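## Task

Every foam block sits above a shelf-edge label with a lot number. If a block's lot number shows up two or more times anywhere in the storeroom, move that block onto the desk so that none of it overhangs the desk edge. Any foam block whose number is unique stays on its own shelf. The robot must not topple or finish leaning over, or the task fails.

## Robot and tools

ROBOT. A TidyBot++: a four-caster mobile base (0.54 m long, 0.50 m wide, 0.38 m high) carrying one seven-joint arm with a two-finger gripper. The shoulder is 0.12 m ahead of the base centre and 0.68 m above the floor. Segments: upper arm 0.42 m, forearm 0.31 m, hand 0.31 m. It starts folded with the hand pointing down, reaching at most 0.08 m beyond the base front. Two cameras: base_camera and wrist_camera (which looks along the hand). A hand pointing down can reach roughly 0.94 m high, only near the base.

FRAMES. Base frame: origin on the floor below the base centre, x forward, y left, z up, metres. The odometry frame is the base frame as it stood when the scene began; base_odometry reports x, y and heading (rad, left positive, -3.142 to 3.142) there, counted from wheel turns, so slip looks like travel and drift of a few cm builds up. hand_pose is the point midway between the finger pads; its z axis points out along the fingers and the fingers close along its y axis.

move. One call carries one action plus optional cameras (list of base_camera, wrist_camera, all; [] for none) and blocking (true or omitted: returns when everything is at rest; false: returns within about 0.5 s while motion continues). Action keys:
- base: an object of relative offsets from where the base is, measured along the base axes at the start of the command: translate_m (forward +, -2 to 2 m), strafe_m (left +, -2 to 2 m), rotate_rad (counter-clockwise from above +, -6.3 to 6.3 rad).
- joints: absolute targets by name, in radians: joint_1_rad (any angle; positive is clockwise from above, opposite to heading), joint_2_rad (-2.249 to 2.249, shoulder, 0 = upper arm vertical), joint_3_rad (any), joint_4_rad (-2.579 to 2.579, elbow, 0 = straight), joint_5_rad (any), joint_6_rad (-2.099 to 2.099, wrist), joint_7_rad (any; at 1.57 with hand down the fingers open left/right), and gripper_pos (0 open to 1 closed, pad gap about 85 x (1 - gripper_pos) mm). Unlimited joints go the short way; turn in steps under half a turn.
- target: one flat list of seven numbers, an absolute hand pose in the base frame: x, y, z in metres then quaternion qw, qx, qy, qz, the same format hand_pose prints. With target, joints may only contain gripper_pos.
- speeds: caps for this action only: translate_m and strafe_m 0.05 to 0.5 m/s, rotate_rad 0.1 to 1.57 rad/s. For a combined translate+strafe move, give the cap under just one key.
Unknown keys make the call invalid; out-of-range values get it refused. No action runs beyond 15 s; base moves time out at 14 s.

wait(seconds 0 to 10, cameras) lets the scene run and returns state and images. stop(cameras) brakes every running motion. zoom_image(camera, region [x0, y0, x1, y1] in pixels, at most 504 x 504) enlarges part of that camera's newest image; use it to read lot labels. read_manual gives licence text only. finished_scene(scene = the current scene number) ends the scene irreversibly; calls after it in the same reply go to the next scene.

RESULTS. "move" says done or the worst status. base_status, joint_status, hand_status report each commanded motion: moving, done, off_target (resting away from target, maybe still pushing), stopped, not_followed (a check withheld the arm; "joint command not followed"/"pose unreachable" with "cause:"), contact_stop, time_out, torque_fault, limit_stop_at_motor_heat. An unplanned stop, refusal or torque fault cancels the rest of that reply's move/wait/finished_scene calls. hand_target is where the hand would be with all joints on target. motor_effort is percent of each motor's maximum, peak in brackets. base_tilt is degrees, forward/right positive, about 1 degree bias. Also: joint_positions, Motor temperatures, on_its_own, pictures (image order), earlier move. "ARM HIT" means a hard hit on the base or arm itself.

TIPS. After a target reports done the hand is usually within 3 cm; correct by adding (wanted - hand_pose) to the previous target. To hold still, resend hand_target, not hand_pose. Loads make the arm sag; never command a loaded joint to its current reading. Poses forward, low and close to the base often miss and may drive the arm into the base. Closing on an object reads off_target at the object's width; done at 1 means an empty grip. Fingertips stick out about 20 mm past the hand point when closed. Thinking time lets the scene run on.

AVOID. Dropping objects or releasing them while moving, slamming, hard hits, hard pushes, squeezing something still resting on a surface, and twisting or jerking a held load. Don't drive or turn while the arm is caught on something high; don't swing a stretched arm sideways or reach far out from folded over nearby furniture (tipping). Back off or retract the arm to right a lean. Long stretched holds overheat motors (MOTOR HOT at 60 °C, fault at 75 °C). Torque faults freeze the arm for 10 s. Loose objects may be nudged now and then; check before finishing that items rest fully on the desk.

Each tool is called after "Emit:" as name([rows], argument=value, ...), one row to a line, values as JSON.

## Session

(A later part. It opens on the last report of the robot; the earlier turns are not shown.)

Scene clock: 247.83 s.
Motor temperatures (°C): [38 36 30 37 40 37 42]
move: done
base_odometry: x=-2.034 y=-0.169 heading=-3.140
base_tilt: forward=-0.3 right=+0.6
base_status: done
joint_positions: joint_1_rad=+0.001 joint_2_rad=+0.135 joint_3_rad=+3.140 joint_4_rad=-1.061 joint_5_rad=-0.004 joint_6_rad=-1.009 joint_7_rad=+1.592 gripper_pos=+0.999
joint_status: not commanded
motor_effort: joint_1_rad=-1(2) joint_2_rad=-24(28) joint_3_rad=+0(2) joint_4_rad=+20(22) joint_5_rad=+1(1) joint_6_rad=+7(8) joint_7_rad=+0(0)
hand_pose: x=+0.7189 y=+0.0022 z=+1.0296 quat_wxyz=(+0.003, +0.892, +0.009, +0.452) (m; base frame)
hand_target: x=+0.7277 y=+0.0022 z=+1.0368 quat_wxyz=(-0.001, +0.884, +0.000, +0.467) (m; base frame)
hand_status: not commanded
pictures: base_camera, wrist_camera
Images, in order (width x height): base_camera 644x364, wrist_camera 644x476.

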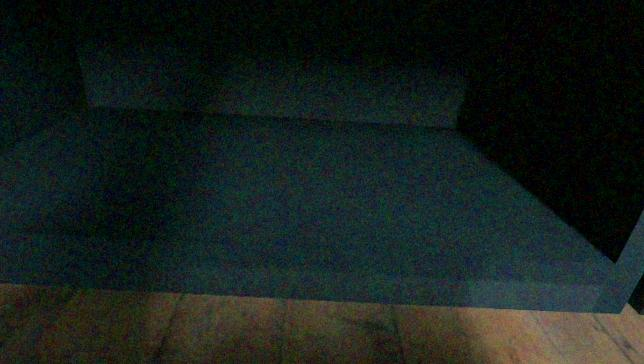

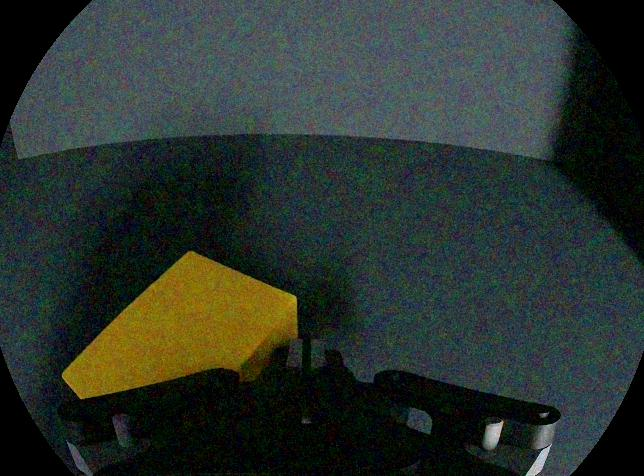

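Emit:
move(base={"translate_m":0.015,"strafe_m":0.05}, speeds={"strafe_m":0.1})

Emit:
move(base={"translate_m":-0.13})

Scene clock: 249.10 s.
Motor temperatures (°C): [38 36 30 37 40 37 42]
move: done
base_odometry: x=-2.049 y=-0.219 heading=-3.140
base_tilt: forward=-0.3 right=+0.6
base_status: done
joint_positions: joint_1_rad=+0.002 joint_2_rad=+0.135 joint_3_rad=+3.140 joint_4_rad=-1.061 joint_5_rad=-0.004 joint_6_rad=-1.009 joint_7_rad=+1.592 gripper_pos=+0.999
joint_status: not commanded
motor_effort: joint_1_rad=-1(4) joint_2_rad=-25(26) joint_3_rad=+0(3) joint_4_rad=+20(21) joint_5_rad=+1(1) joint_6_rad=+7(8) joint_7_rad=+0(1)
hand_pose: x=+0.7189 y=+0.0021 z=+1.0296 quat_wxyz=(+0.003, +0.892, +0.009, +0.452) (m; base frame)
hand_target: x=+0.7277 y=+0.0022 z=+1.0368 quat_wxyz=(-0.001, +0.884, +0.000, +0.467) (m; base frame)
hand_status: not commanded
pictures: base_camera, wrist_camera
Images, in order (width x height): base_camera 644x364, wrist_camera 644x476.

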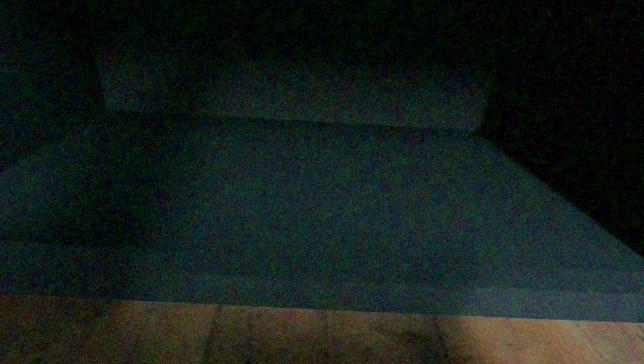

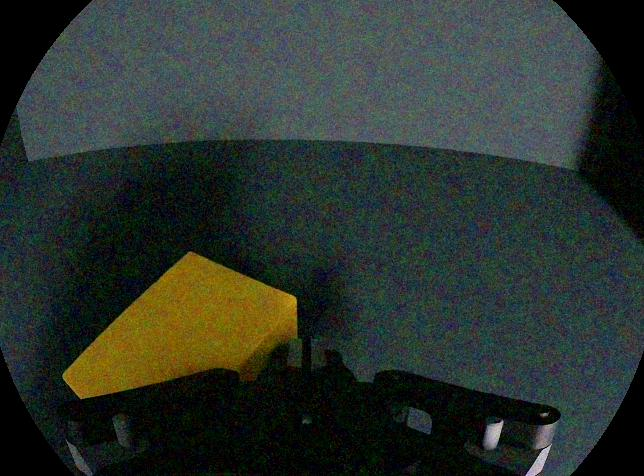

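Scene clock: 250.50 s.
Motor temperatures (°C): [38 36 30 37 40 37 42]
move: done
base_odometry: x=-1.919 y=-0.219 heading=-3.140
base_tilt: forward=-0.3 right=+0.6
base_status: done
joint_positions: joint_1_rad=+0.002 joint_2_rad=+0.125 joint_3_rad=+3.140 joint_4_rad=-1.061 joint_5_rad=-0.004 joint_6_rad=-1.008 joint_7_rad=+1.592 gripper_pos=+0.999
joint_status: not commanded
motor_effort: joint_1_rad=+0(1) joint_2_rad=-24(29) joint_3_rad=+0(0) joint_4_rad=+21(22) joint_5_rad=+1(1) joint_6_rad=+7(8) joint_7_rad=+0(1)
hand_pose: x=+0.7155 y=+0.0021 z=+1.0355 quat_wxyz=(+0.003, +0.890, +0.009, +0.456) (m; base frame)
hand_target: x=+0.7277 y=+0.0022 z=+1.0368 quat_wxyz=(-0.001, +0.884, +0.000, +0.467) (m; base frame)
hand_status: not commanded
pictures: base_camera, wrist_camera
Images, in order (width x height): base_camera 644x364, wrist_camera 644x476.

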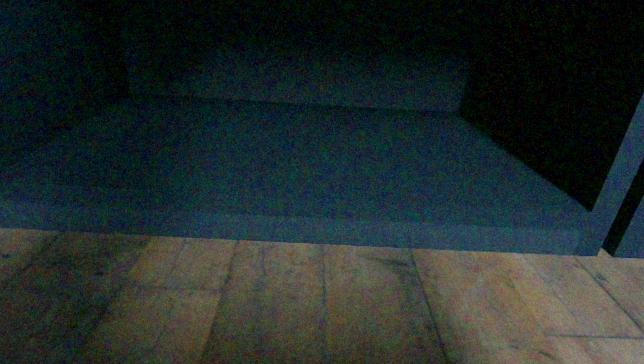

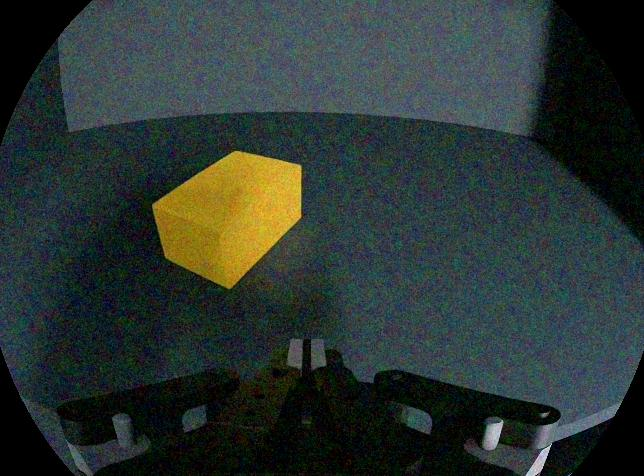

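Emit:
move(joints={"joint_1_rad":-0.3,"joint_2_rad":0.14})

Emit:
move(base={"translate_m":0.14}, speeds={"translate_m":0.15})

Scene clock: 252.23 s.
Motor temperatures (°C): [38 36 30 37 40 37 42]
move: done
base_odometry: x=-1.919 y=-0.219 heading=-3.140
base_tilt: forward=-0.3 right=+0.6
base_status: not commanded
joint_positions: joint_1_rad=-0.286 joint_2_rad=+0.125 joint_3_rad=+3.140 joint_4_rad=-1.061 joint_5_rad=-0.004 joint_6_rad=-1.008 joint_7_rad=+1.592 gripper_pos=+0.999
joint_status: all done
motor_effort: joint_1_rad=+0(2) joint_2_rad=-24(26) joint_3_rad=+0(1) joint_4_rad=+21(21) joint_5_rad=+1(1) joint_6_rad=+7(8) joint_7_rad=+0(0)
hand_pose: x=+0.6904 y=+0.1712 z=+1.0355 quat_wxyz=(-0.062, +0.879, +0.137, +0.452) (m; base frame)
hand_target: x=+0.6999 y=+0.1820 z=+1.0368 quat_wxyz=(-0.070, +0.874, +0.132, +0.462) (m; base frame)
hand_status: not commanded
pictures: base_camera, wrist_camera
Images, in order (width x height): base_camera 644x364, wrist_camera 644x476.

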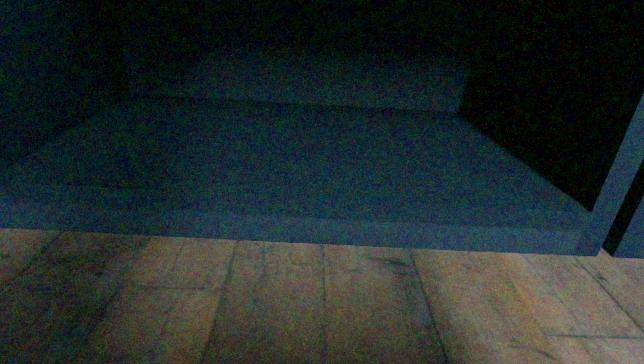

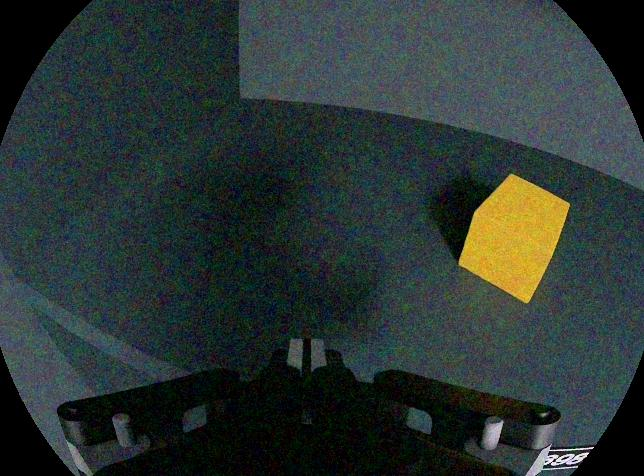

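Scene clock: 253.87 s.
Motor temperatures (°C): [38 36 30 37 40 37 42]
move: done
base_odometry: x=-2.059 y=-0.220 heading=-3.140
base_tilt: forward=-0.3 right=+0.6
base_status: done
joint_positions: joint_1_rad=-0.287 joint_2_rad=+0.128 joint_3_rad=+3.140 joint_4_rad=-1.061 joint_5_rad=-0.004 joint_6_rad=-1.008 joint_7_rad=+1.592 gripper_pos=+0.999
joint_status: not commanded
motor_effort: joint_1_rad=-1(1) joint_2_rad=-24(27) joint_3_rad=+0(2) joint_4_rad=+20(22) joint_5_rad=+1(1) joint_6_rad=+8(8) joint_7_rad=+0(1)
hand_pose: x=+0.6913 y=+0.1722 z=+1.0335 quat_wxyz=(-0.062, +0.880, +0.137, +0.450) (m; base frame)
hand_target: x=+0.6999 y=+0.1820 z=+1.0368 quat_wxyz=(-0.070, +0.874, +0.132, +0.462) (m; base frame)
hand_status: not commanded
pictures: base_camera, wrist_camera
Images, in order (width x height): base_camera 644x364, wrist_camera 644x476.

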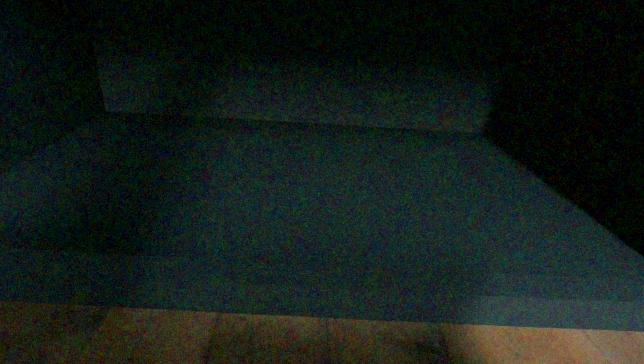

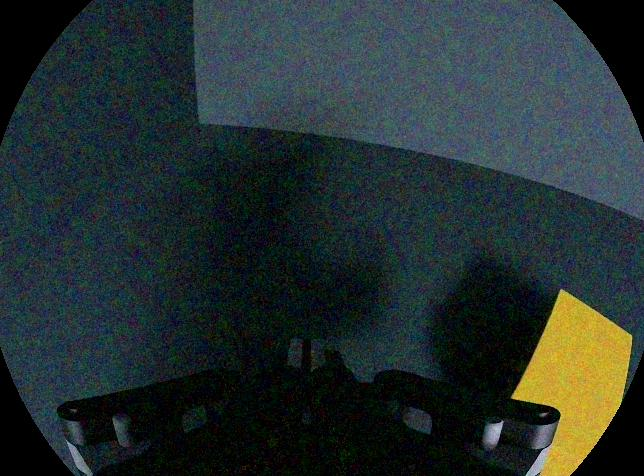

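Emit:
move(joints={"joint_1_rad":-0.14})

Emit:
move(base={"translate_m":-0.14})

Scene clock: 255.10 s.
Motor temperatures (°C): [38 36 30 37 40 37 42]
move: done
base_odometry: x=-2.059 y=-0.220 heading=-3.140
base_tilt: forward=-0.3 right=+0.6
base_status: not commanded
joint_positions: joint_1_rad=-0.150 joint_2_rad=+0.128 joint_3_rad=+3.140 joint_4_rad=-1.061 joint_5_rad=-0.004 joint_6_rad=-1.008 joint_7_rad=+1.592 gripper_pos=+0.999
joint_status: all done
motor_effort: joint_1_rad=+0(3) joint_2_rad=-24(25) joint_3_rad=+0(1) joint_4_rad=+20(21) joint_5_rad=+1(1) joint_6_rad=+7(8) joint_7_rad=+0(1)
hand_pose: x=+0.7096 y=+0.0921 z=+1.0335 quat_wxyz=(-0.031, +0.887, +0.076, +0.453) (m; base frame)
hand_target: x=+0.7215 y=+0.0872 z=+1.0368 quat_wxyz=(-0.033, +0.882, +0.062, +0.466) (m; base frame)
hand_status: not commanded
pictures: base_camera, wrist_camera
Images, in order (width x height): base_camera 644x364, wrist_camera 644x476.

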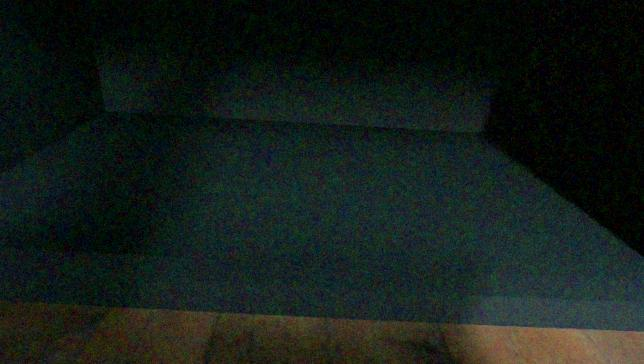

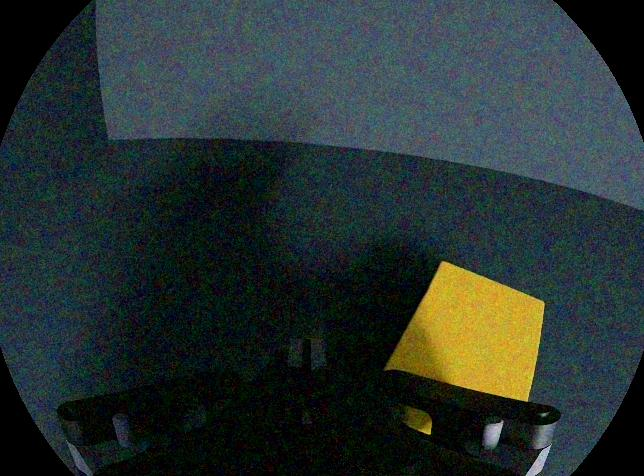

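Scene clock: 256.60 s.
Motor temperatures (°C): [38 36 30 37 40 37 42]
move: done
base_odometry: x=-1.919 y=-0.220 heading=-3.140
base_tilt: forward=-0.3 right=+0.6
base_status: done
joint_positions: joint_1_rad=-0.149 joint_2_rad=+0.124 joint_3_rad=+3.140 joint_4_rad=-1.061 joint_5_rad=-0.004 joint_6_rad=-1.008 joint_7_rad=+1.592 gripper_pos=+0.999
joint_status: not commanded
motor_effort: joint_1_rad=+0(2) joint_2_rad=-24(29) joint_3_rad=+0(1) joint_4_rad=+20(23) joint_5_rad=+1(1) joint_6_rad=+7(8) joint_7_rad=+0(1)
hand_pose: x=+0.7080 y=+0.0913 z=+1.0363 quat_wxyz=(-0.031, +0.886, +0.076, +0.456) (m; base frame)
hand_target: x=+0.7215 y=+0.0872 z=+1.0368 quat_wxyz=(-0.033, +0.882, +0.062, +0.466) (m; base frame)
hand_status: not commanded
pictures: base_camera, wrist_camera
Images, in order (width x height): base_camera 644x364, wrist_camera 644x476.

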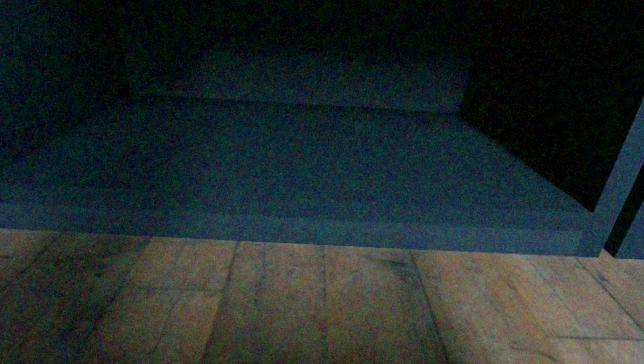

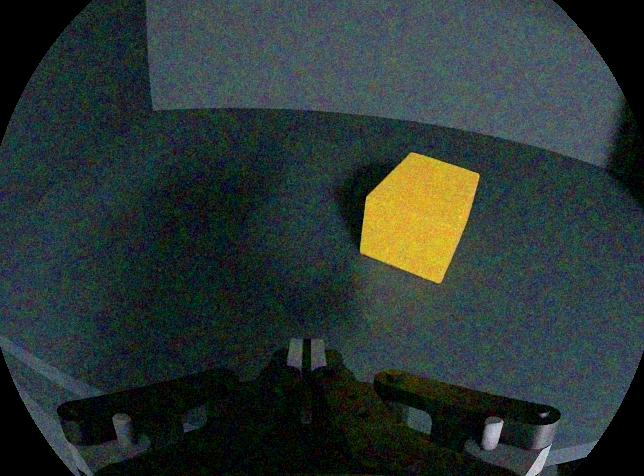

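Emit:
move(base={"translate_m":0.14}, speeds={"translate_m":0.2}, cameras=[])

Emit:
move(joints={"joint_1_rad":-0.02})

Scene clock: 258.23 s.
Motor temperatures (°C): [38 36 30 37 40 37 42]
move: done
base_odometry: x=-2.059 y=-0.220 heading=-3.139
base_tilt: forward=-0.3 right=+0.6
base_status: done
joint_positions: joint_1_rad=-0.148 joint_2_rad=+0.128 joint_3_rad=+3.140 joint_4_rad=-1.061 joint_5_rad=-0.004 joint_6_rad=-1.008 joint_7_rad=+1.592 gripper_pos=+0.999
joint_status: not commanded
motor_effort: joint_1_rad=-1(2) joint_2_rad=-23(29) joint_3_rad=+0(2) joint_4_rad=+20(22) joint_5_rad=+1(1) joint_6_rad=+8(8) joint_7_rad=+0(1)
hand_pose: x=+0.7096 y=+0.0914 z=+1.0336 quat_wxyz=(-0.031, +0.887, +0.076, +0.454) (m; base frame)
hand_target: x=+0.7215 y=+0.0872 z=+1.0368 quat_wxyz=(-0.033, +0.882, +0.062, +0.466) (m; base frame)
hand_status: not commanded
pictures: none
No camera images: "cameras" was empty.

Scene clock: 259.20 s.
Motor temperatures (°C): [38 36 30 37 40 37 42]
move: done
base_odometry: x=-2.059 y=-0.220 heading=-3.139
base_tilt: forward=-0.3 right=+0.6
base_status: not commanded
joint_positions: joint_1_rad=-0.029 joint_2_rad=+0.128 joint_3_rad=+3.141 joint_4_rad=-1.061 joint_5_rad=-0.004 joint_6_rad=-1.008 joint_7_rad=+1.592 gripper_pos=+0.999
joint_status: all done
motor_effort: joint_1_rad=+0(2) joint_2_rad=-24(25) joint_3_rad=+0(2) joint_4_rad=+20(21) joint_5_rad=+1(1) joint_6_rad=+7(8) joint_7_rad=+0(1)
hand_pose: x=+0.7163 y=+0.0203 z=+1.0336 quat_wxyz=(-0.004, +0.890, +0.023, +0.455) (m; base frame)
hand_target: x=+0.7276 y=+0.0144 z=+1.0368 quat_wxyz=(-0.005, +0.884, +0.009, +0.467) (m; base frame)
hand_status: not commanded
pictures: base_camera, wrist_camera
Images, in order (width x height): base_camera 644x364, wrist_camera 644x476.

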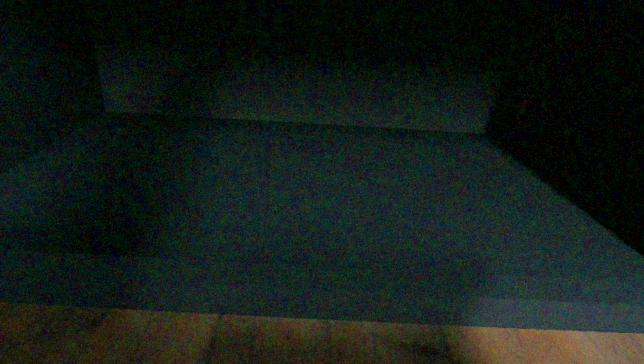

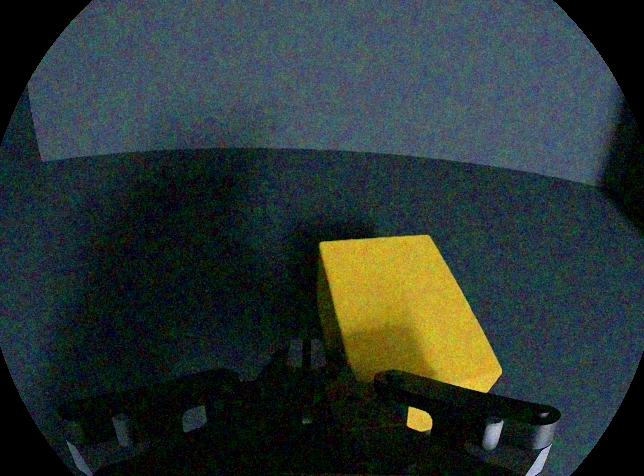

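Emit:
move(base={"translate_m":-0.15}, cameras=[])

Emit:
move(base={"strafe_m":-0.03}, joints={"gripper_pos":0,"joint_1_rad":0})

Scene clock: 260.87 s.
Motor temperatures (°C): [38 36 30 37 40 37 42]
move: done
base_odometry: x=-1.909 y=-0.220 heading=-3.139
base_tilt: forward=-0.3 right=+0.6
base_status: done
joint_positions: joint_1_rad=-0.029 joint_2_rad=+0.124 joint_3_rad=+3.141 joint_4_rad=-1.061 joint_5_rad=-0.004 joint_6_rad=-1.008 joint_7_rad=+1.592 gripper_pos=+0.999
joint_status: not commanded
motor_effort: joint_1_rad=+0(3) joint_2_rad=-24(29) joint_3_rad=+0(2) joint_4_rad=+20(22) joint_5_rad=+1(1) joint_6_rad=+7(8) joint_7_rad=-1(1)
hand_pose: x=+0.7148 y=+0.0198 z=+1.0361 quat_wxyz=(-0.004, +0.889, +0.022, +0.457) (m; base frame)
hand_target: x=+0.7276 y=+0.0144 z=+1.0368 quat_wxyz=(-0.005, +0.884, +0.009, +0.467) (m; base frame)
hand_status: not commanded
pictures: none
No camera images: "cameras" was empty.

Scene clock: 261.97 s.
Motor temperatures (°C): [38 36 30 37 40 37 42]
move: done
base_odometry: x=-1.909 y=-0.190 heading=-3.139
base_tilt: forward=-0.3 right=+0.6
base_status: done
joint_positions: joint_1_rad=-0.007 joint_2_rad=+0.124 joint_3_rad=+3.143 joint_4_rad=-1.061 joint_5_rad=-0.004 joint_6_rad=-1.008 joint_7_rad=+1.592 gripper_pos=+0.000
joint_status: all done
motor_effort: joint_1_rad=+0(3) joint_2_rad=-24(25) joint_3_rad=+0(3) joint_4_rad=+20(21) joint_5_rad=+1(2) joint_6_rad=+7(8) joint_7_rad=+0(1)
hand_pose: x=+0.7152 y=+0.0061 z=+1.0360 quat_wxyz=(+0.002, +0.890, +0.012, +0.456) (m; base frame)
hand_target: x=+0.7278 y=+0.0022 z=+1.0368 quat_wxyz=(-0.001, +0.884, +0.000, +0.467) (m; base frame)
hand_status: not commanded
pictures: base_camera, wrist_camera
Images, in order (width x height): base_camera 644x364, wrist_camera 644x476.

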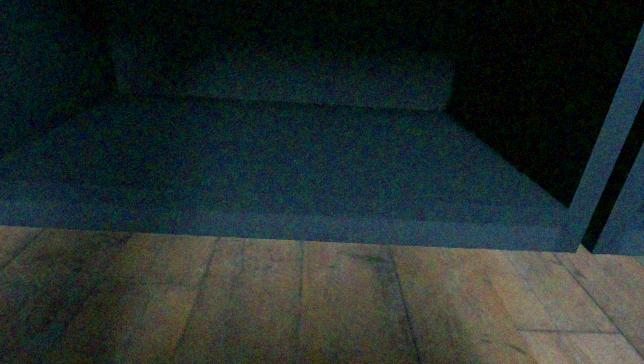

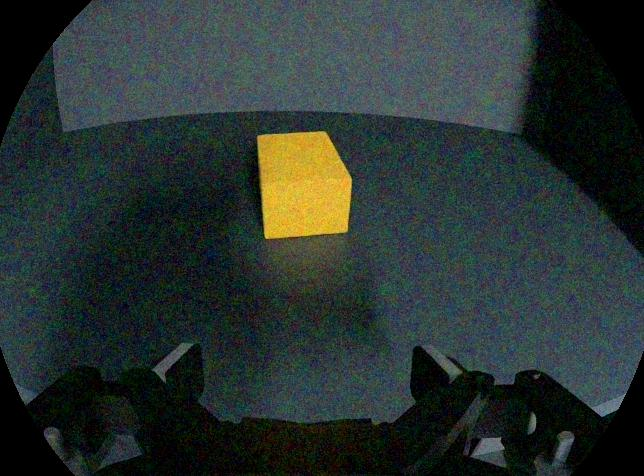

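Emit:
move(base={"translate_m":0.12,"strafe_m":0.005}, joints={"joint_2_rad":0.155}, speeds={"translate_m":0.2})

Scene clock: 263.63 s.
Motor temperatures (°C): [38 36 30 37 40 37 42]
move: done
base_odometry: x=-2.029 y=-0.195 heading=-3.140
base_tilt: forward=-0.3 right=+0.6
base_status: done
joint_positions: joint_1_rad=-0.007 joint_2_rad=+0.143 joint_3_rad=+3.143 joint_4_rad=-1.061 joint_5_rad=-0.004 joint_6_rad=-1.008 joint_7_rad=+1.592 gripper_pos=+0.000
joint_status: all done
motor_effort: joint_1_rad=-1(1) joint_2_rad=-24(28) joint_3_rad=+0(0) joint_4_rad=+20(22) joint_5_rad=+0(1) joint_6_rad=+7(8) joint_7_rad=+0(0)
hand_pose: x=+0.7218 y=+0.0062 z=+1.0247 quat_wxyz=(+0.002, +0.894, +0.012, +0.448) (m; base frame)
hand_target: x=+0.7330 y=+0.0022 z=+1.0276 quat_wxyz=(-0.001, +0.888, +0.000, +0.460) (m; base frame)
hand_status: not commanded
pictures: base_camera, wrist_camera
Images, in order (width x height): base_camera 644x364, wrist_camera 644x476.

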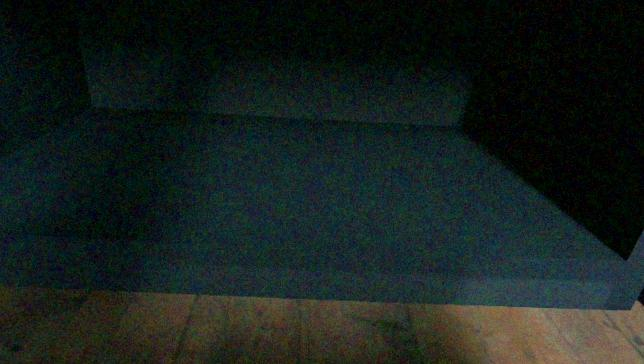

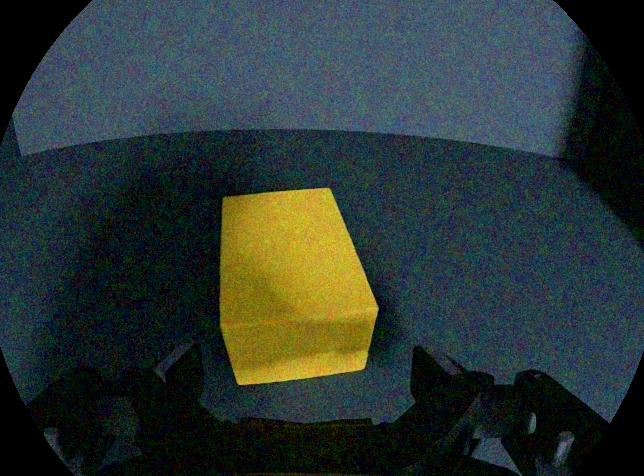

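Emit:
move(base={"translate_m":0.07,"strafe_m":0.008}, speeds={"translate_m":0.12})

Emit:
move(joints={"gripper_pos":0.6})

Scene clock: 265.00 s.
Motor temperatures (°C): [38 36 30 37 40 37 42]
move: done
base_odometry: x=-2.099 y=-0.203 heading=-3.140
base_tilt: forward=-0.3 right=+0.6
base_status: done
joint_positions: joint_1_rad=-0.007 joint_2_rad=+0.145 joint_3_rad=+3.143 joint_4_rad=-1.061 joint_5_rad=-0.004 joint_6_rad=-1.008 joint_7_rad=+1.592 gripper_pos=+0.000
joint_status: not commanded
motor_effort: joint_1_rad=+0(2) joint_2_rad=-25(28) joint_3_rad=+0(1) joint_4_rad=+20(22) joint_5_rad=+0(1) joint_6_rad=+7(8) joint_7_rad=+0(1)
hand_pose: x=+0.7224 y=+0.0061 z=+1.0237 quat_wxyz=(+0.002, +0.894, +0.012, +0.447) (m; base frame)
hand_target: x=+0.7330 y=+0.0022 z=+1.0276 quat_wxyz=(-0.001, +0.888, +0.000, +0.460) (m; base frame)
hand_status: not commanded
pictures: base_camera, wrist_camera
Images, in order (width x height): base_camera 644x364, wrist_camera 644x476.

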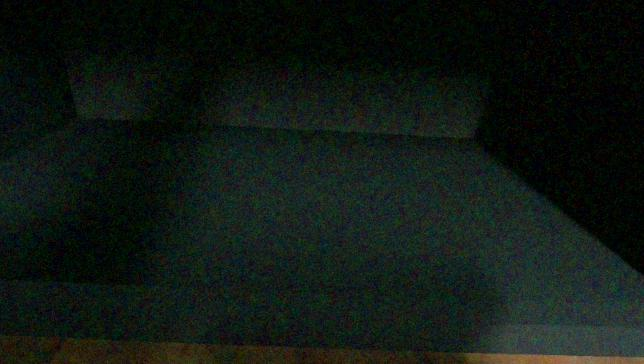

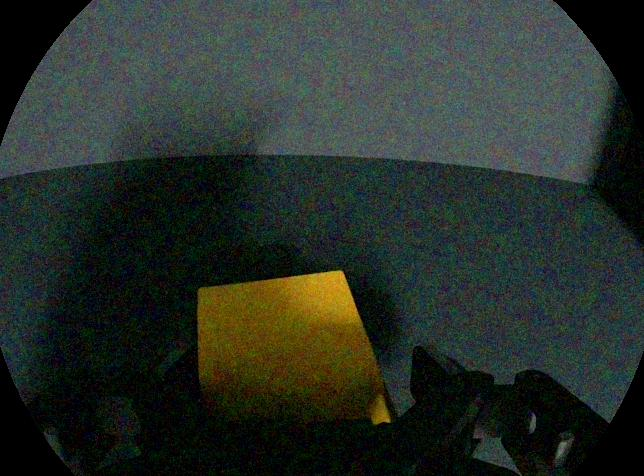

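Scene clock: 265.87 s.
Motor temperatures (°C): [38 36 30 37 40 37 42]
move: off_target
base_odometry: x=-2.099 y=-0.203 heading=-3.140
base_tilt: forward=-0.3 right=+0.6
base_status: not commanded
joint_positions: joint_1_rad=-0.007 joint_2_rad=+0.140 joint_3_rad=+3.143 joint_4_rad=-1.056 joint_5_rad=-0.004 joint_6_rad=-1.004 joint_7_rad=+1.592 gripper_pos=+0.387
joint_status: gripper_pos off_target (ended at +0.387, target +0.600)
motor_effort: joint_1_rad=+0(1) joint_2_rad=-23(25) joint_3_rad=+0(2) joint_4_rad=+19(20) joint_5_rad=+1(2) joint_6_rad=+7(7) joint_7_rad=+0(1)
hand_pose: x=+0.7218 y=+0.0061 z=+1.0301 quat_wxyz=(+0.002, +0.891, +0.012, +0.453) (m; base frame)
hand_target: x=+0.7330 y=+0.0022 z=+1.0276 quat_wxyz=(-0.001, +0.888, +0.000, +0.460) (m; base frame)
hand_status: not commanded
pictures: base_camera, wrist_camera
Images, in order (width x height): base_camera 644x364, wrist_camera 644x476.

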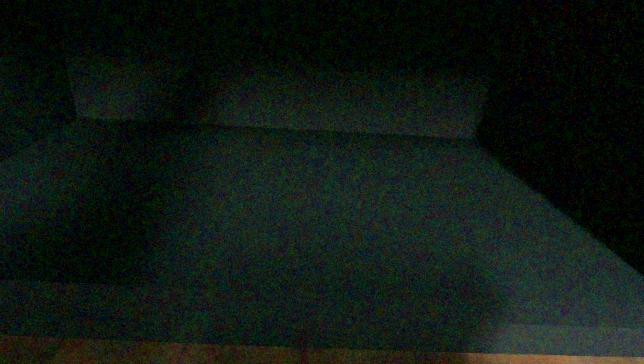

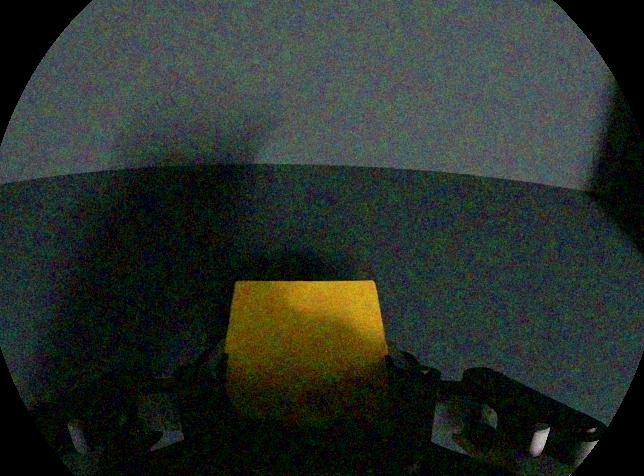

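Emit:
move(joints={"joint_2_rad":0.06}, cameras=[])

Emit:
move(base={"translate_m":-0.6}, cameras=["wrist_camera"])

Emit:
move(base={"translate_m":-0.98,"rotate_rad":-1.573}, joints={"joint_2_rad":-0.5,"joint_4_rad":-1.7,"joint_6_rad":-1.05})

Scene clock: 267.07 s.
Motor temperatures (°C): [38 36 30 37 40 37 42]
move: done
base_odometry: x=-2.099 y=-0.203 heading=-3.140
base_tilt: forward=-0.3 right=+0.6
base_status: not commanded
joint_positions: joint_1_rad=-0.007 joint_2_rad=+0.053 joint_3_rad=+3.143 joint_4_rad=-1.056 joint_5_rad=-0.004 joint_6_rad=-1.004 joint_7_rad=+1.592 gripper_pos=+0.387
joint_status: all done
motor_effort: joint_1_rad=+0(1) joint_2_rad=-21(28) joint_3_rad=+0(0) joint_4_rad=+20(22) joint_5_rad=+1(1) joint_6_rad=+8(8) joint_7_rad=+0(1)
hand_pose: x=+0.6892 y=+0.0059 z=+1.0814 quat_wxyz=(+0.002, +0.871, +0.012, +0.492) (m; base frame)
hand_target: x=+0.6974 y=+0.0022 z=+1.0843 quat_wxyz=(-0.001, +0.865, +0.000, +0.502) (m; base frame)
hand_status: not commanded
pictures: none
No camera images: "cameras" was empty.

Scene clock: 269.70 s.
Motor temperatures (°C): [38 36 30 37 40 37 42]
move: done
base_odometry: x=-1.499 y=-0.202 heading=-3.140
base_tilt: forward=-0.3 right=+0.6
base_status: done
joint_positions: joint_1_rad=-0.007 joint_2_rad=+0.052 joint_3_rad=+3.142 joint_4_rad=-1.056 joint_5_rad=-0.004 joint_6_rad=-1.004 joint_7_rad=+1.592 gripper_pos=+0.387
joint_status: not commanded
motor_effort: joint_1_rad=-1(2) joint_2_rad=-22(26) joint_3_rad=+0(2) joint_4_rad=+20(21) joint_5_rad=+0(1) joint_6_rad=+7(8) joint_7_rad=+0(1)
hand_pose: x=+0.6887 y=+0.0056 z=+1.0820 quat_wxyz=(+0.002, +0.870, +0.012, +0.492) (m; base frame)
hand_target: x=+0.6974 y=+0.0022 z=+1.0843 quat_wxyz=(-0.001, +0.865, +0.000, +0.502) (m; base frame)
hand_status: not commanded
pictures: wrist_camera
Images, in order (width x height): wrist_camera 644x476.

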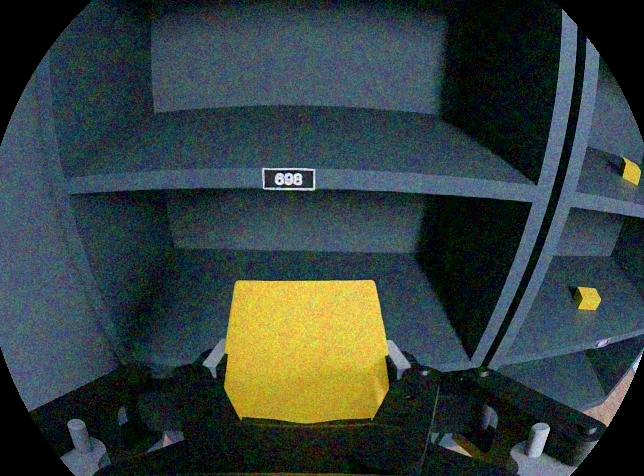

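Scene clock: 273.43 s.
Motor temperatures (°C): [37 36 30 37 40 37 42]
move: done
base_odometry: x=-0.519 y=-0.201 heading=+1.569
base_tilt: forward=-0.4 right=+0.6
base_status: done
joint_positions: joint_1_rad=-0.005 joint_2_rad=-0.484 joint_3_rad=+3.143 joint_4_rad=-1.671 joint_5_rad=-0.004 joint_6_rad=-1.006 joint_7_rad=+1.592 gripper_pos=+0.387
joint_status: all done
motor_effort: joint_1_rad=+0(3) joint_2_rad=-3(26) joint_3_rad=+1(3) joint_4_rad=+21(22) joint_5_rad=+1(2) joint_6_rad=+7(8) joint_7_rad=+0(1)
hand_pose: x=+0.4676 y=+0.0036 z=+0.9904 quat_wxyz=(+0.002, +0.890, +0.011, +0.457) (m; base frame)
hand_target: x=+0.4525 y=+0.0020 z=+0.9694 quat_wxyz=(+0.000, +0.902, +0.000, +0.431) (m; base frame)
hand_status: not commanded
pictures: base_camera, wrist_camera
Images, in order (width x height): base_camera 644x364, wrist_camera 644x476.

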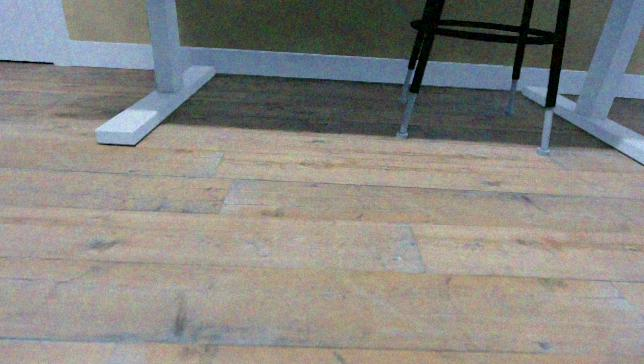

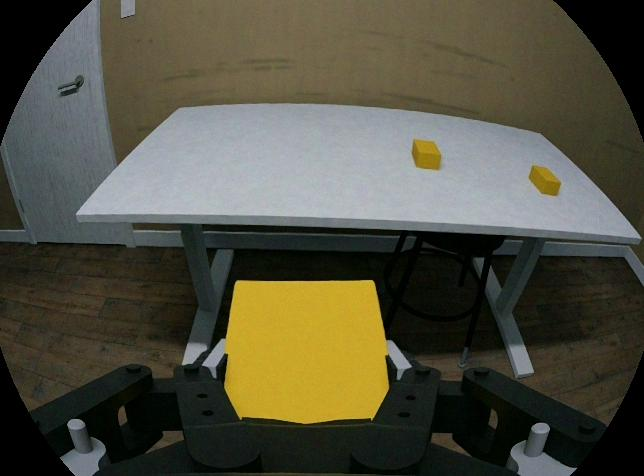

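Emit:
move(base={"translate_m":0.45}, joints={"joint_2_rad":0.18,"joint_4_rad":-1.55,"joint_6_rad":-0.45}, cameras=["wrist_camera"])

Emit:
move(joints={"joint_2_rad":0.265,"joint_4_rad":-1.79,"joint_6_rad":-0.1}, cameras=["wrist_camera"])

Emit:
move(joints={"joint_2_rad":0.295,"joint_4_rad":-1.82,"joint_6_rad":-0.04}, cameras=[])

Emit:
move(joints={"joint_2_rad":0.315,"joint_4_rad":-1.835,"joint_6_rad":-0.01}, cameras=["wrist_camera"])

Scene clock: 275.93 s.
Motor temperatures (°C): [37 36 30 37 40 37 42]
move: done
base_odometry: x=-0.518 y=+0.249 heading=+1.568
base_tilt: forward=-0.3 right=+0.6
base_status: done
joint_positions: joint_1_rad=-0.005 joint_2_rad=+0.172 joint_3_rad=+3.143 joint_4_rad=-1.564 joint_5_rad=-0.004 joint_6_rad=-0.507 joint_7_rad=+1.592 gripper_pos=+0.387
joint_status: all done
motor_effort: joint_1_rad=-1(1) joint_2_rad=-27(31) joint_3_rad=+0(1) joint_4_rad=+21(23) joint_5_rad=+1(1) joint_6_rad=+7(9) joint_7_rad=+0(1)
hand_pose: x=+0.7447 y=+0.0045 z=+0.8506 quat_wxyz=(+0.002, +0.901, +0.010, +0.434) (m; base frame)
hand_target: x=+0.7600 y=+0.0023 z=+0.8678 quat_wxyz=(-0.001, +0.887, +0.000, +0.462) (m; base frame)
hand_status: not commanded
pictures: wrist_camera
Images, in order (width x height): wrist_camera 644x476.

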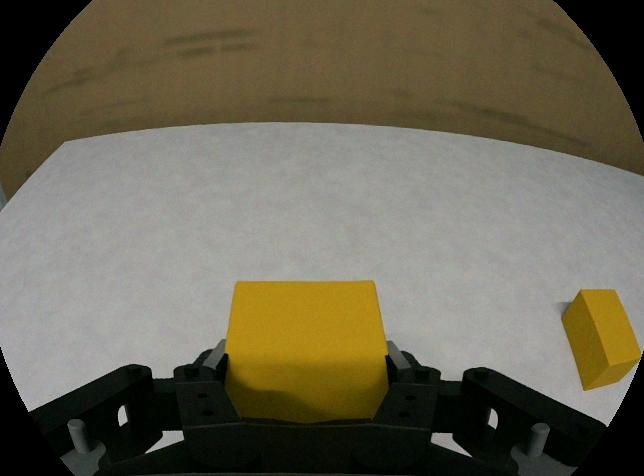

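Scene clock: 277.53 s.
Motor temperatures (°C): [37 36 30 37 40 37 42]
move: done
base_odometry: x=-0.518 y=+0.249 heading=+1.568
base_tilt: forward=-0.3 right=+0.6
base_status: not commanded
joint_positions: joint_1_rad=-0.005 joint_2_rad=+0.250 joint_3_rad=+3.143 joint_4_rad=-1.767 joint_5_rad=-0.004 joint_6_rad=-0.158 joint_7_rad=+1.592 gripper_pos=+0.387
joint_status: all done
motor_effort: joint_1_rad=-1(1) joint_2_rad=-27(31) joint_3_rad=+0(0) joint_4_rad=+20(22) joint_5_rad=+1(1) joint_6_rad=+8(9) joint_7_rad=+0(1)
hand_pose: x=+0.7627 y=+0.0042 z=+0.7770 quat_wxyz=(+0.003, +0.885, +0.010, +0.465) (m; base frame)
hand_target: x=+0.7671 y=+0.0023 z=+0.7699 quat_wxyz=(-0.001, +0.881, +0.000, +0.474) (m; base frame)
hand_status: not commanded
pictures: wrist_camera
Images, in order (width x height): wrist_camera 644x476.

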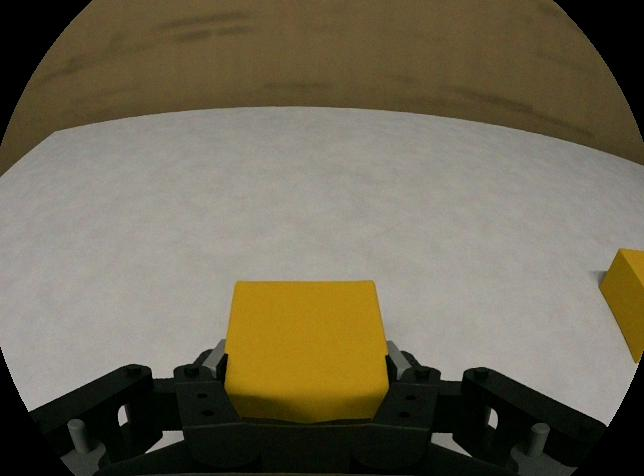

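Scene clock: 278.27 s.
Motor temperatures (°C): [37 36 30 37 40 37 42]
move: done
base_odometry: x=-0.518 y=+0.249 heading=+1.568
base_tilt: forward=-0.3 right=+0.6
base_status: not commanded
joint_positions: joint_1_rad=-0.005 joint_2_rad=+0.273 joint_3_rad=+3.143 joint_4_rad=-1.793 joint_5_rad=-0.004 joint_6_rad=-0.090 joint_7_rad=+1.592 gripper_pos=+0.387
joint_status: all done
motor_effort: joint_1_rad=+0(1) joint_2_rad=-29(30) joint_3_rad=+0(0) joint_4_rad=+20(21) joint_5_rad=+1(1) joint_6_rad=+8(9) joint_7_rad=+0(0)
hand_pose: x=+0.7685 y=+0.0042 z=+0.7656 quat_wxyz=(+0.003, +0.881, +0.010, +0.473) (m; base frame)
hand_target: x=+0.7699 y=+0.0023 z=+0.7500 quat_wxyz=(-0.001, +0.881, +0.000, +0.474) (m; base frame)
hand_status: not commanded
pictures: none
No camera images: "cameras" was empty.

Scene clock: 278.87 s.
Motor temperatures (°C): [37 36 30 37 40 37 42]
move: done
base_odometry: x=-0.518 y=+0.249 heading=+1.568
base_tilt: forward=-0.3 right=+0.6
base_status: not commanded
joint_positions: joint_1_rad=-0.005 joint_2_rad=+0.282 joint_3_rad=+3.143 joint_4_rad=-1.804 joint_5_rad=-0.004 joint_6_rad=-0.058 joint_7_rad=+1.592 gripper_pos=+0.387
joint_status: all done
motor_effort: joint_1_rad=-1(1) joint_2_rad=-27(29) joint_3_rad=+0(0) joint_4_rad=+20(20) joint_5_rad=+1(1) joint_6_rad=+8(8) joint_7_rad=+0(0)
hand_pose: x=+0.7712 y=+0.0042 z=+0.7625 quat_wxyz=(+0.003, +0.878, +0.010, +0.479) (m; base frame)
hand_target: x=+0.7712 y=+0.0023 z=+0.7368 quat_wxyz=(-0.001, +0.882, +0.000, +0.471) (m; base frame)
hand_status: not commanded
pictures: wrist_camera
Images, in order (width x height): wrist_camera 644x476.

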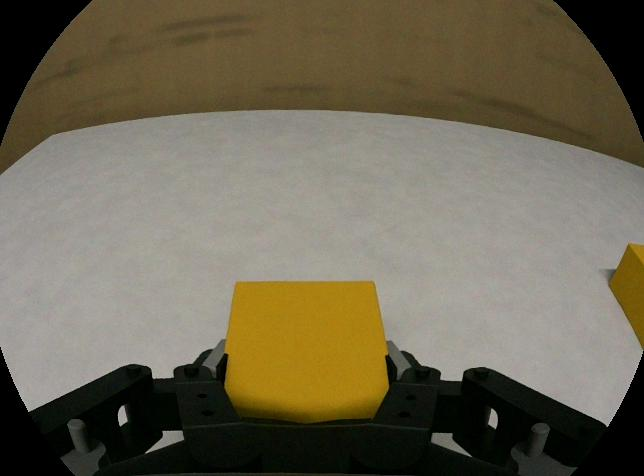

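Emit:
move(joints={"gripper_pos":0.1}, cameras=[])

Emit:
move(joints={"joint_2_rad":0.1,"joint_4_rad":-1.84,"gripper_pos":0}, cameras=[])

Emit:
move(base={"translate_m":-0.4}, joints={"joint_2_rad":-0.9,"joint_4_rad":-2.45,"joint_6_rad":-0.4}, cameras=["wrist_camera"])

Scene clock: 279.90 s.
Motor temperatures (°C): [37 36 30 37 40 37 42]
move: done
base_odometry: x=-0.518 y=+0.249 heading=+1.568
base_tilt: forward=-0.3 right=+0.6
base_status: not commanded
joint_positions: joint_1_rad=-0.005 joint_2_rad=+0.288 joint_3_rad=+3.143 joint_4_rad=-1.806 joint_5_rad=-0.004 joint_6_rad=-0.057 joint_7_rad=+1.592 gripper_pos=+0.100
joint_status: all done
motor_effort: joint_1_rad=+0(1) joint_2_rad=-28(29) joint_3_rad=+0(1) joint_4_rad=+19(20) joint_5_rad=+1(1) joint_6_rad=+7(8) joint_7_rad=-1(1)
hand_pose: x=+0.7713 y=+0.0042 z=+0.7579 quat_wxyz=(+0.003, +0.880, +0.010, +0.476) (m; base frame)
hand_target: x=+0.7712 y=+0.0023 z=+0.7368 quat_wxyz=(-0.001, +0.882, +0.000, +0.471) (m; base frame)
hand_status: not commanded
pictures: none
No camera images: "cameras" was empty.

Scene clock: 281.10 s.
Motor temperatures (°C): [37 36 30 37 40 37 42]
move: done
base_odometry: x=-0.518 y=+0.249 heading=+1.568
base_tilt: forward=-0.3 right=+0.6
base_status: not commanded
joint_positions: joint_1_rad=-0.005 joint_2_rad=+0.089 joint_3_rad=+3.143 joint_4_rad=-1.813 joint_5_rad=-0.004 joint_6_rad=-0.056 joint_7_rad=+1.592 gripper_pos=+0.000
joint_status: all done
motor_effort: joint_1_rad=-1(1) joint_2_rad=-23(32) joint_3_rad=+0(0) joint_4_rad=+21(22) joint_5_rad=+1(1) joint_6_rad=+8(9) joint_7_rad=+0(1)
hand_pose: x=+0.7419 y=+0.0040 z=+0.8816 quat_wxyz=(+0.004, +0.830, +0.009, +0.558) (m; base frame)
hand_target: x=+0.7433 y=+0.0023 z=+0.8718 quat_wxyz=(-0.001, +0.828, +0.000, +0.561) (m; base frame)
hand_status: not commanded
pictures: none
No camera images: "cameras" was empty.

Scene clock: 283.43 s.
Motor temperatures (°C): [37 36 30 37 40 37 42]
move: done
base_odometry: x=-0.519 y=-0.151 heading=+1.568
base_tilt: forward=-0.4 right=+0.6
base_status: done
joint_positions: joint_1_rad=-0.005 joint_2_rad=-0.888 joint_3_rad=+3.143 joint_4_rad=-2.420 joint_5_rad=-0.004 joint_6_rad=-0.351 joint_7_rad=+1.592 gripper_pos=+0.000
joint_status: all done
motor_effort: joint_1_rad=+0(2) joint_2_rad=+6(27) joint_3_rad=+1(3) joint_4_rad=+23(24) joint_5_rad=+1(1) joint_6_rad=+8(9) joint_7_rad=+0(1)
hand_pose: x=+0.4029 y=+0.0028 z=+0.8642 quat_wxyz=(+0.003, +0.808, +0.009, +0.589) (m; base frame)
hand_target: x=+0.3929 y=+0.0018 z=+0.8346 quat_wxyz=(+0.000, +0.828, +0.000, +0.561) (m; base frame)
hand_status: not commanded
pictures: wrist_camera
Images, in order (width x height): wrist_camera 644x476.

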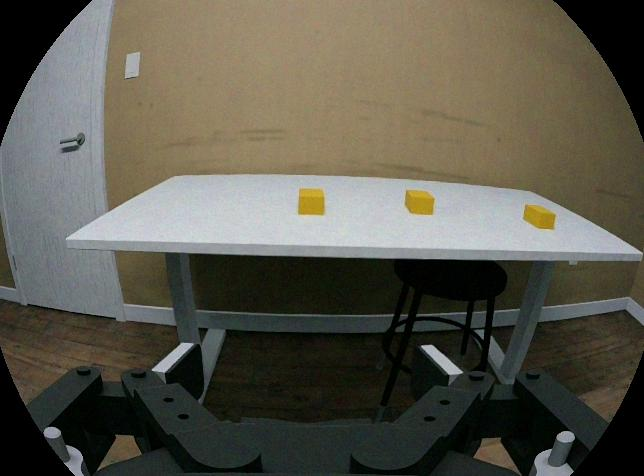

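Emit:
move(base={"strafe_m":-1.85}, cameras=[])

Emit:
move(base={"translate_m":-1.6})

Scene clock: 289.40 s.
Motor temperatures (°C): [37 36 30 37 40 37 42]
move: done
base_odometry: x=+1.331 y=-0.157 heading=+1.567
base_tilt: forward=-0.4 right=+0.6
base_status: done
joint_positions: joint_1_rad=-0.005 joint_2_rad=-0.888 joint_3_rad=+3.143 joint_4_rad=-2.420 joint_5_rad=-0.004 joint_6_rad=-0.353 joint_7_rad=+1.592 gripper_pos=+0.000
joint_status: not commanded
motor_effort: joint_1_rad=+0(2) joint_2_rad=+6(8) joint_3_rad=+1(2) joint_4_rad=+23(24) joint_5_rad=+1(1) joint_6_rad=+8(9) joint_7_rad=+0(1)
hand_pose: x=+0.4027 y=+0.0029 z=+0.8637 quat_wxyz=(+0.003, +0.809, +0.009, +0.588) (m; base frame)
hand_target: x=+0.3929 y=+0.0018 z=+0.8346 quat_wxyz=(+0.000, +0.828, +0.000, +0.561) (m; base frame)
hand_status: not commanded
pictures: none
No camera images: "cameras" was empty.

Scene clock: 293.97 s.
Motor temperatures (°C): [37 36 30 37 40 37 42]
move: done
base_odometry: x=+1.326 y=-1.757 heading=+1.568
base_tilt: forward=-0.4 right=+0.6
base_status: done
joint_positions: joint_1_rad=-0.005 joint_2_rad=-0.890 joint_3_rad=+3.143 joint_4_rad=-2.420 joint_5_rad=-0.004 joint_6_rad=-0.354 joint_7_rad=+1.592 gripper_pos=+0.000
joint_status: not commanded
motor_effort: joint_1_rad=+0(1) joint_2_rad=+7(9) joint_3_rad=+1(1) joint_4_rad=+22(23) joint_5_rad=+1(1) joint_6_rad=+8(10) joint_7_rad=+0(1)
hand_pose: x=+0.4022 y=+0.0028 z=+0.8636 quat_wxyz=(+0.003, +0.809, +0.009, +0.588) (m; base frame)
hand_target: x=+0.3929 y=+0.0018 z=+0.8346 quat_wxyz=(+0.000, +0.828, +0.000, +0.561) (m; base frame)
hand_status: not commanded
pictures: base_camera, wrist_camera
Images, in order (width x height): base_camera 644x364, wrist_camera 644x476.

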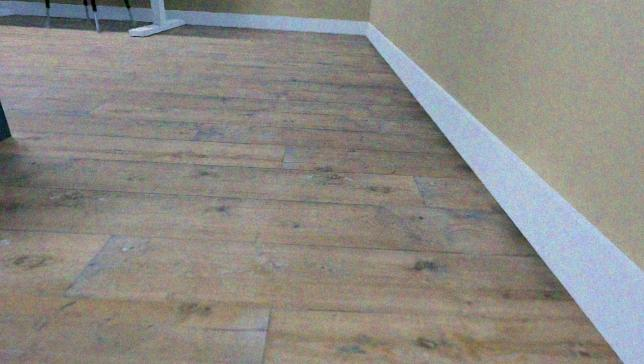

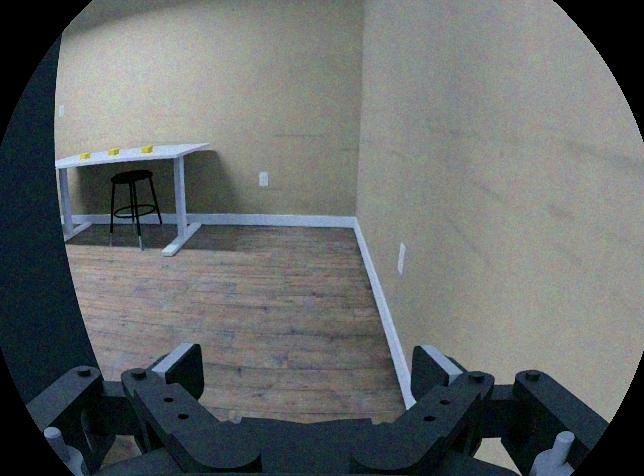

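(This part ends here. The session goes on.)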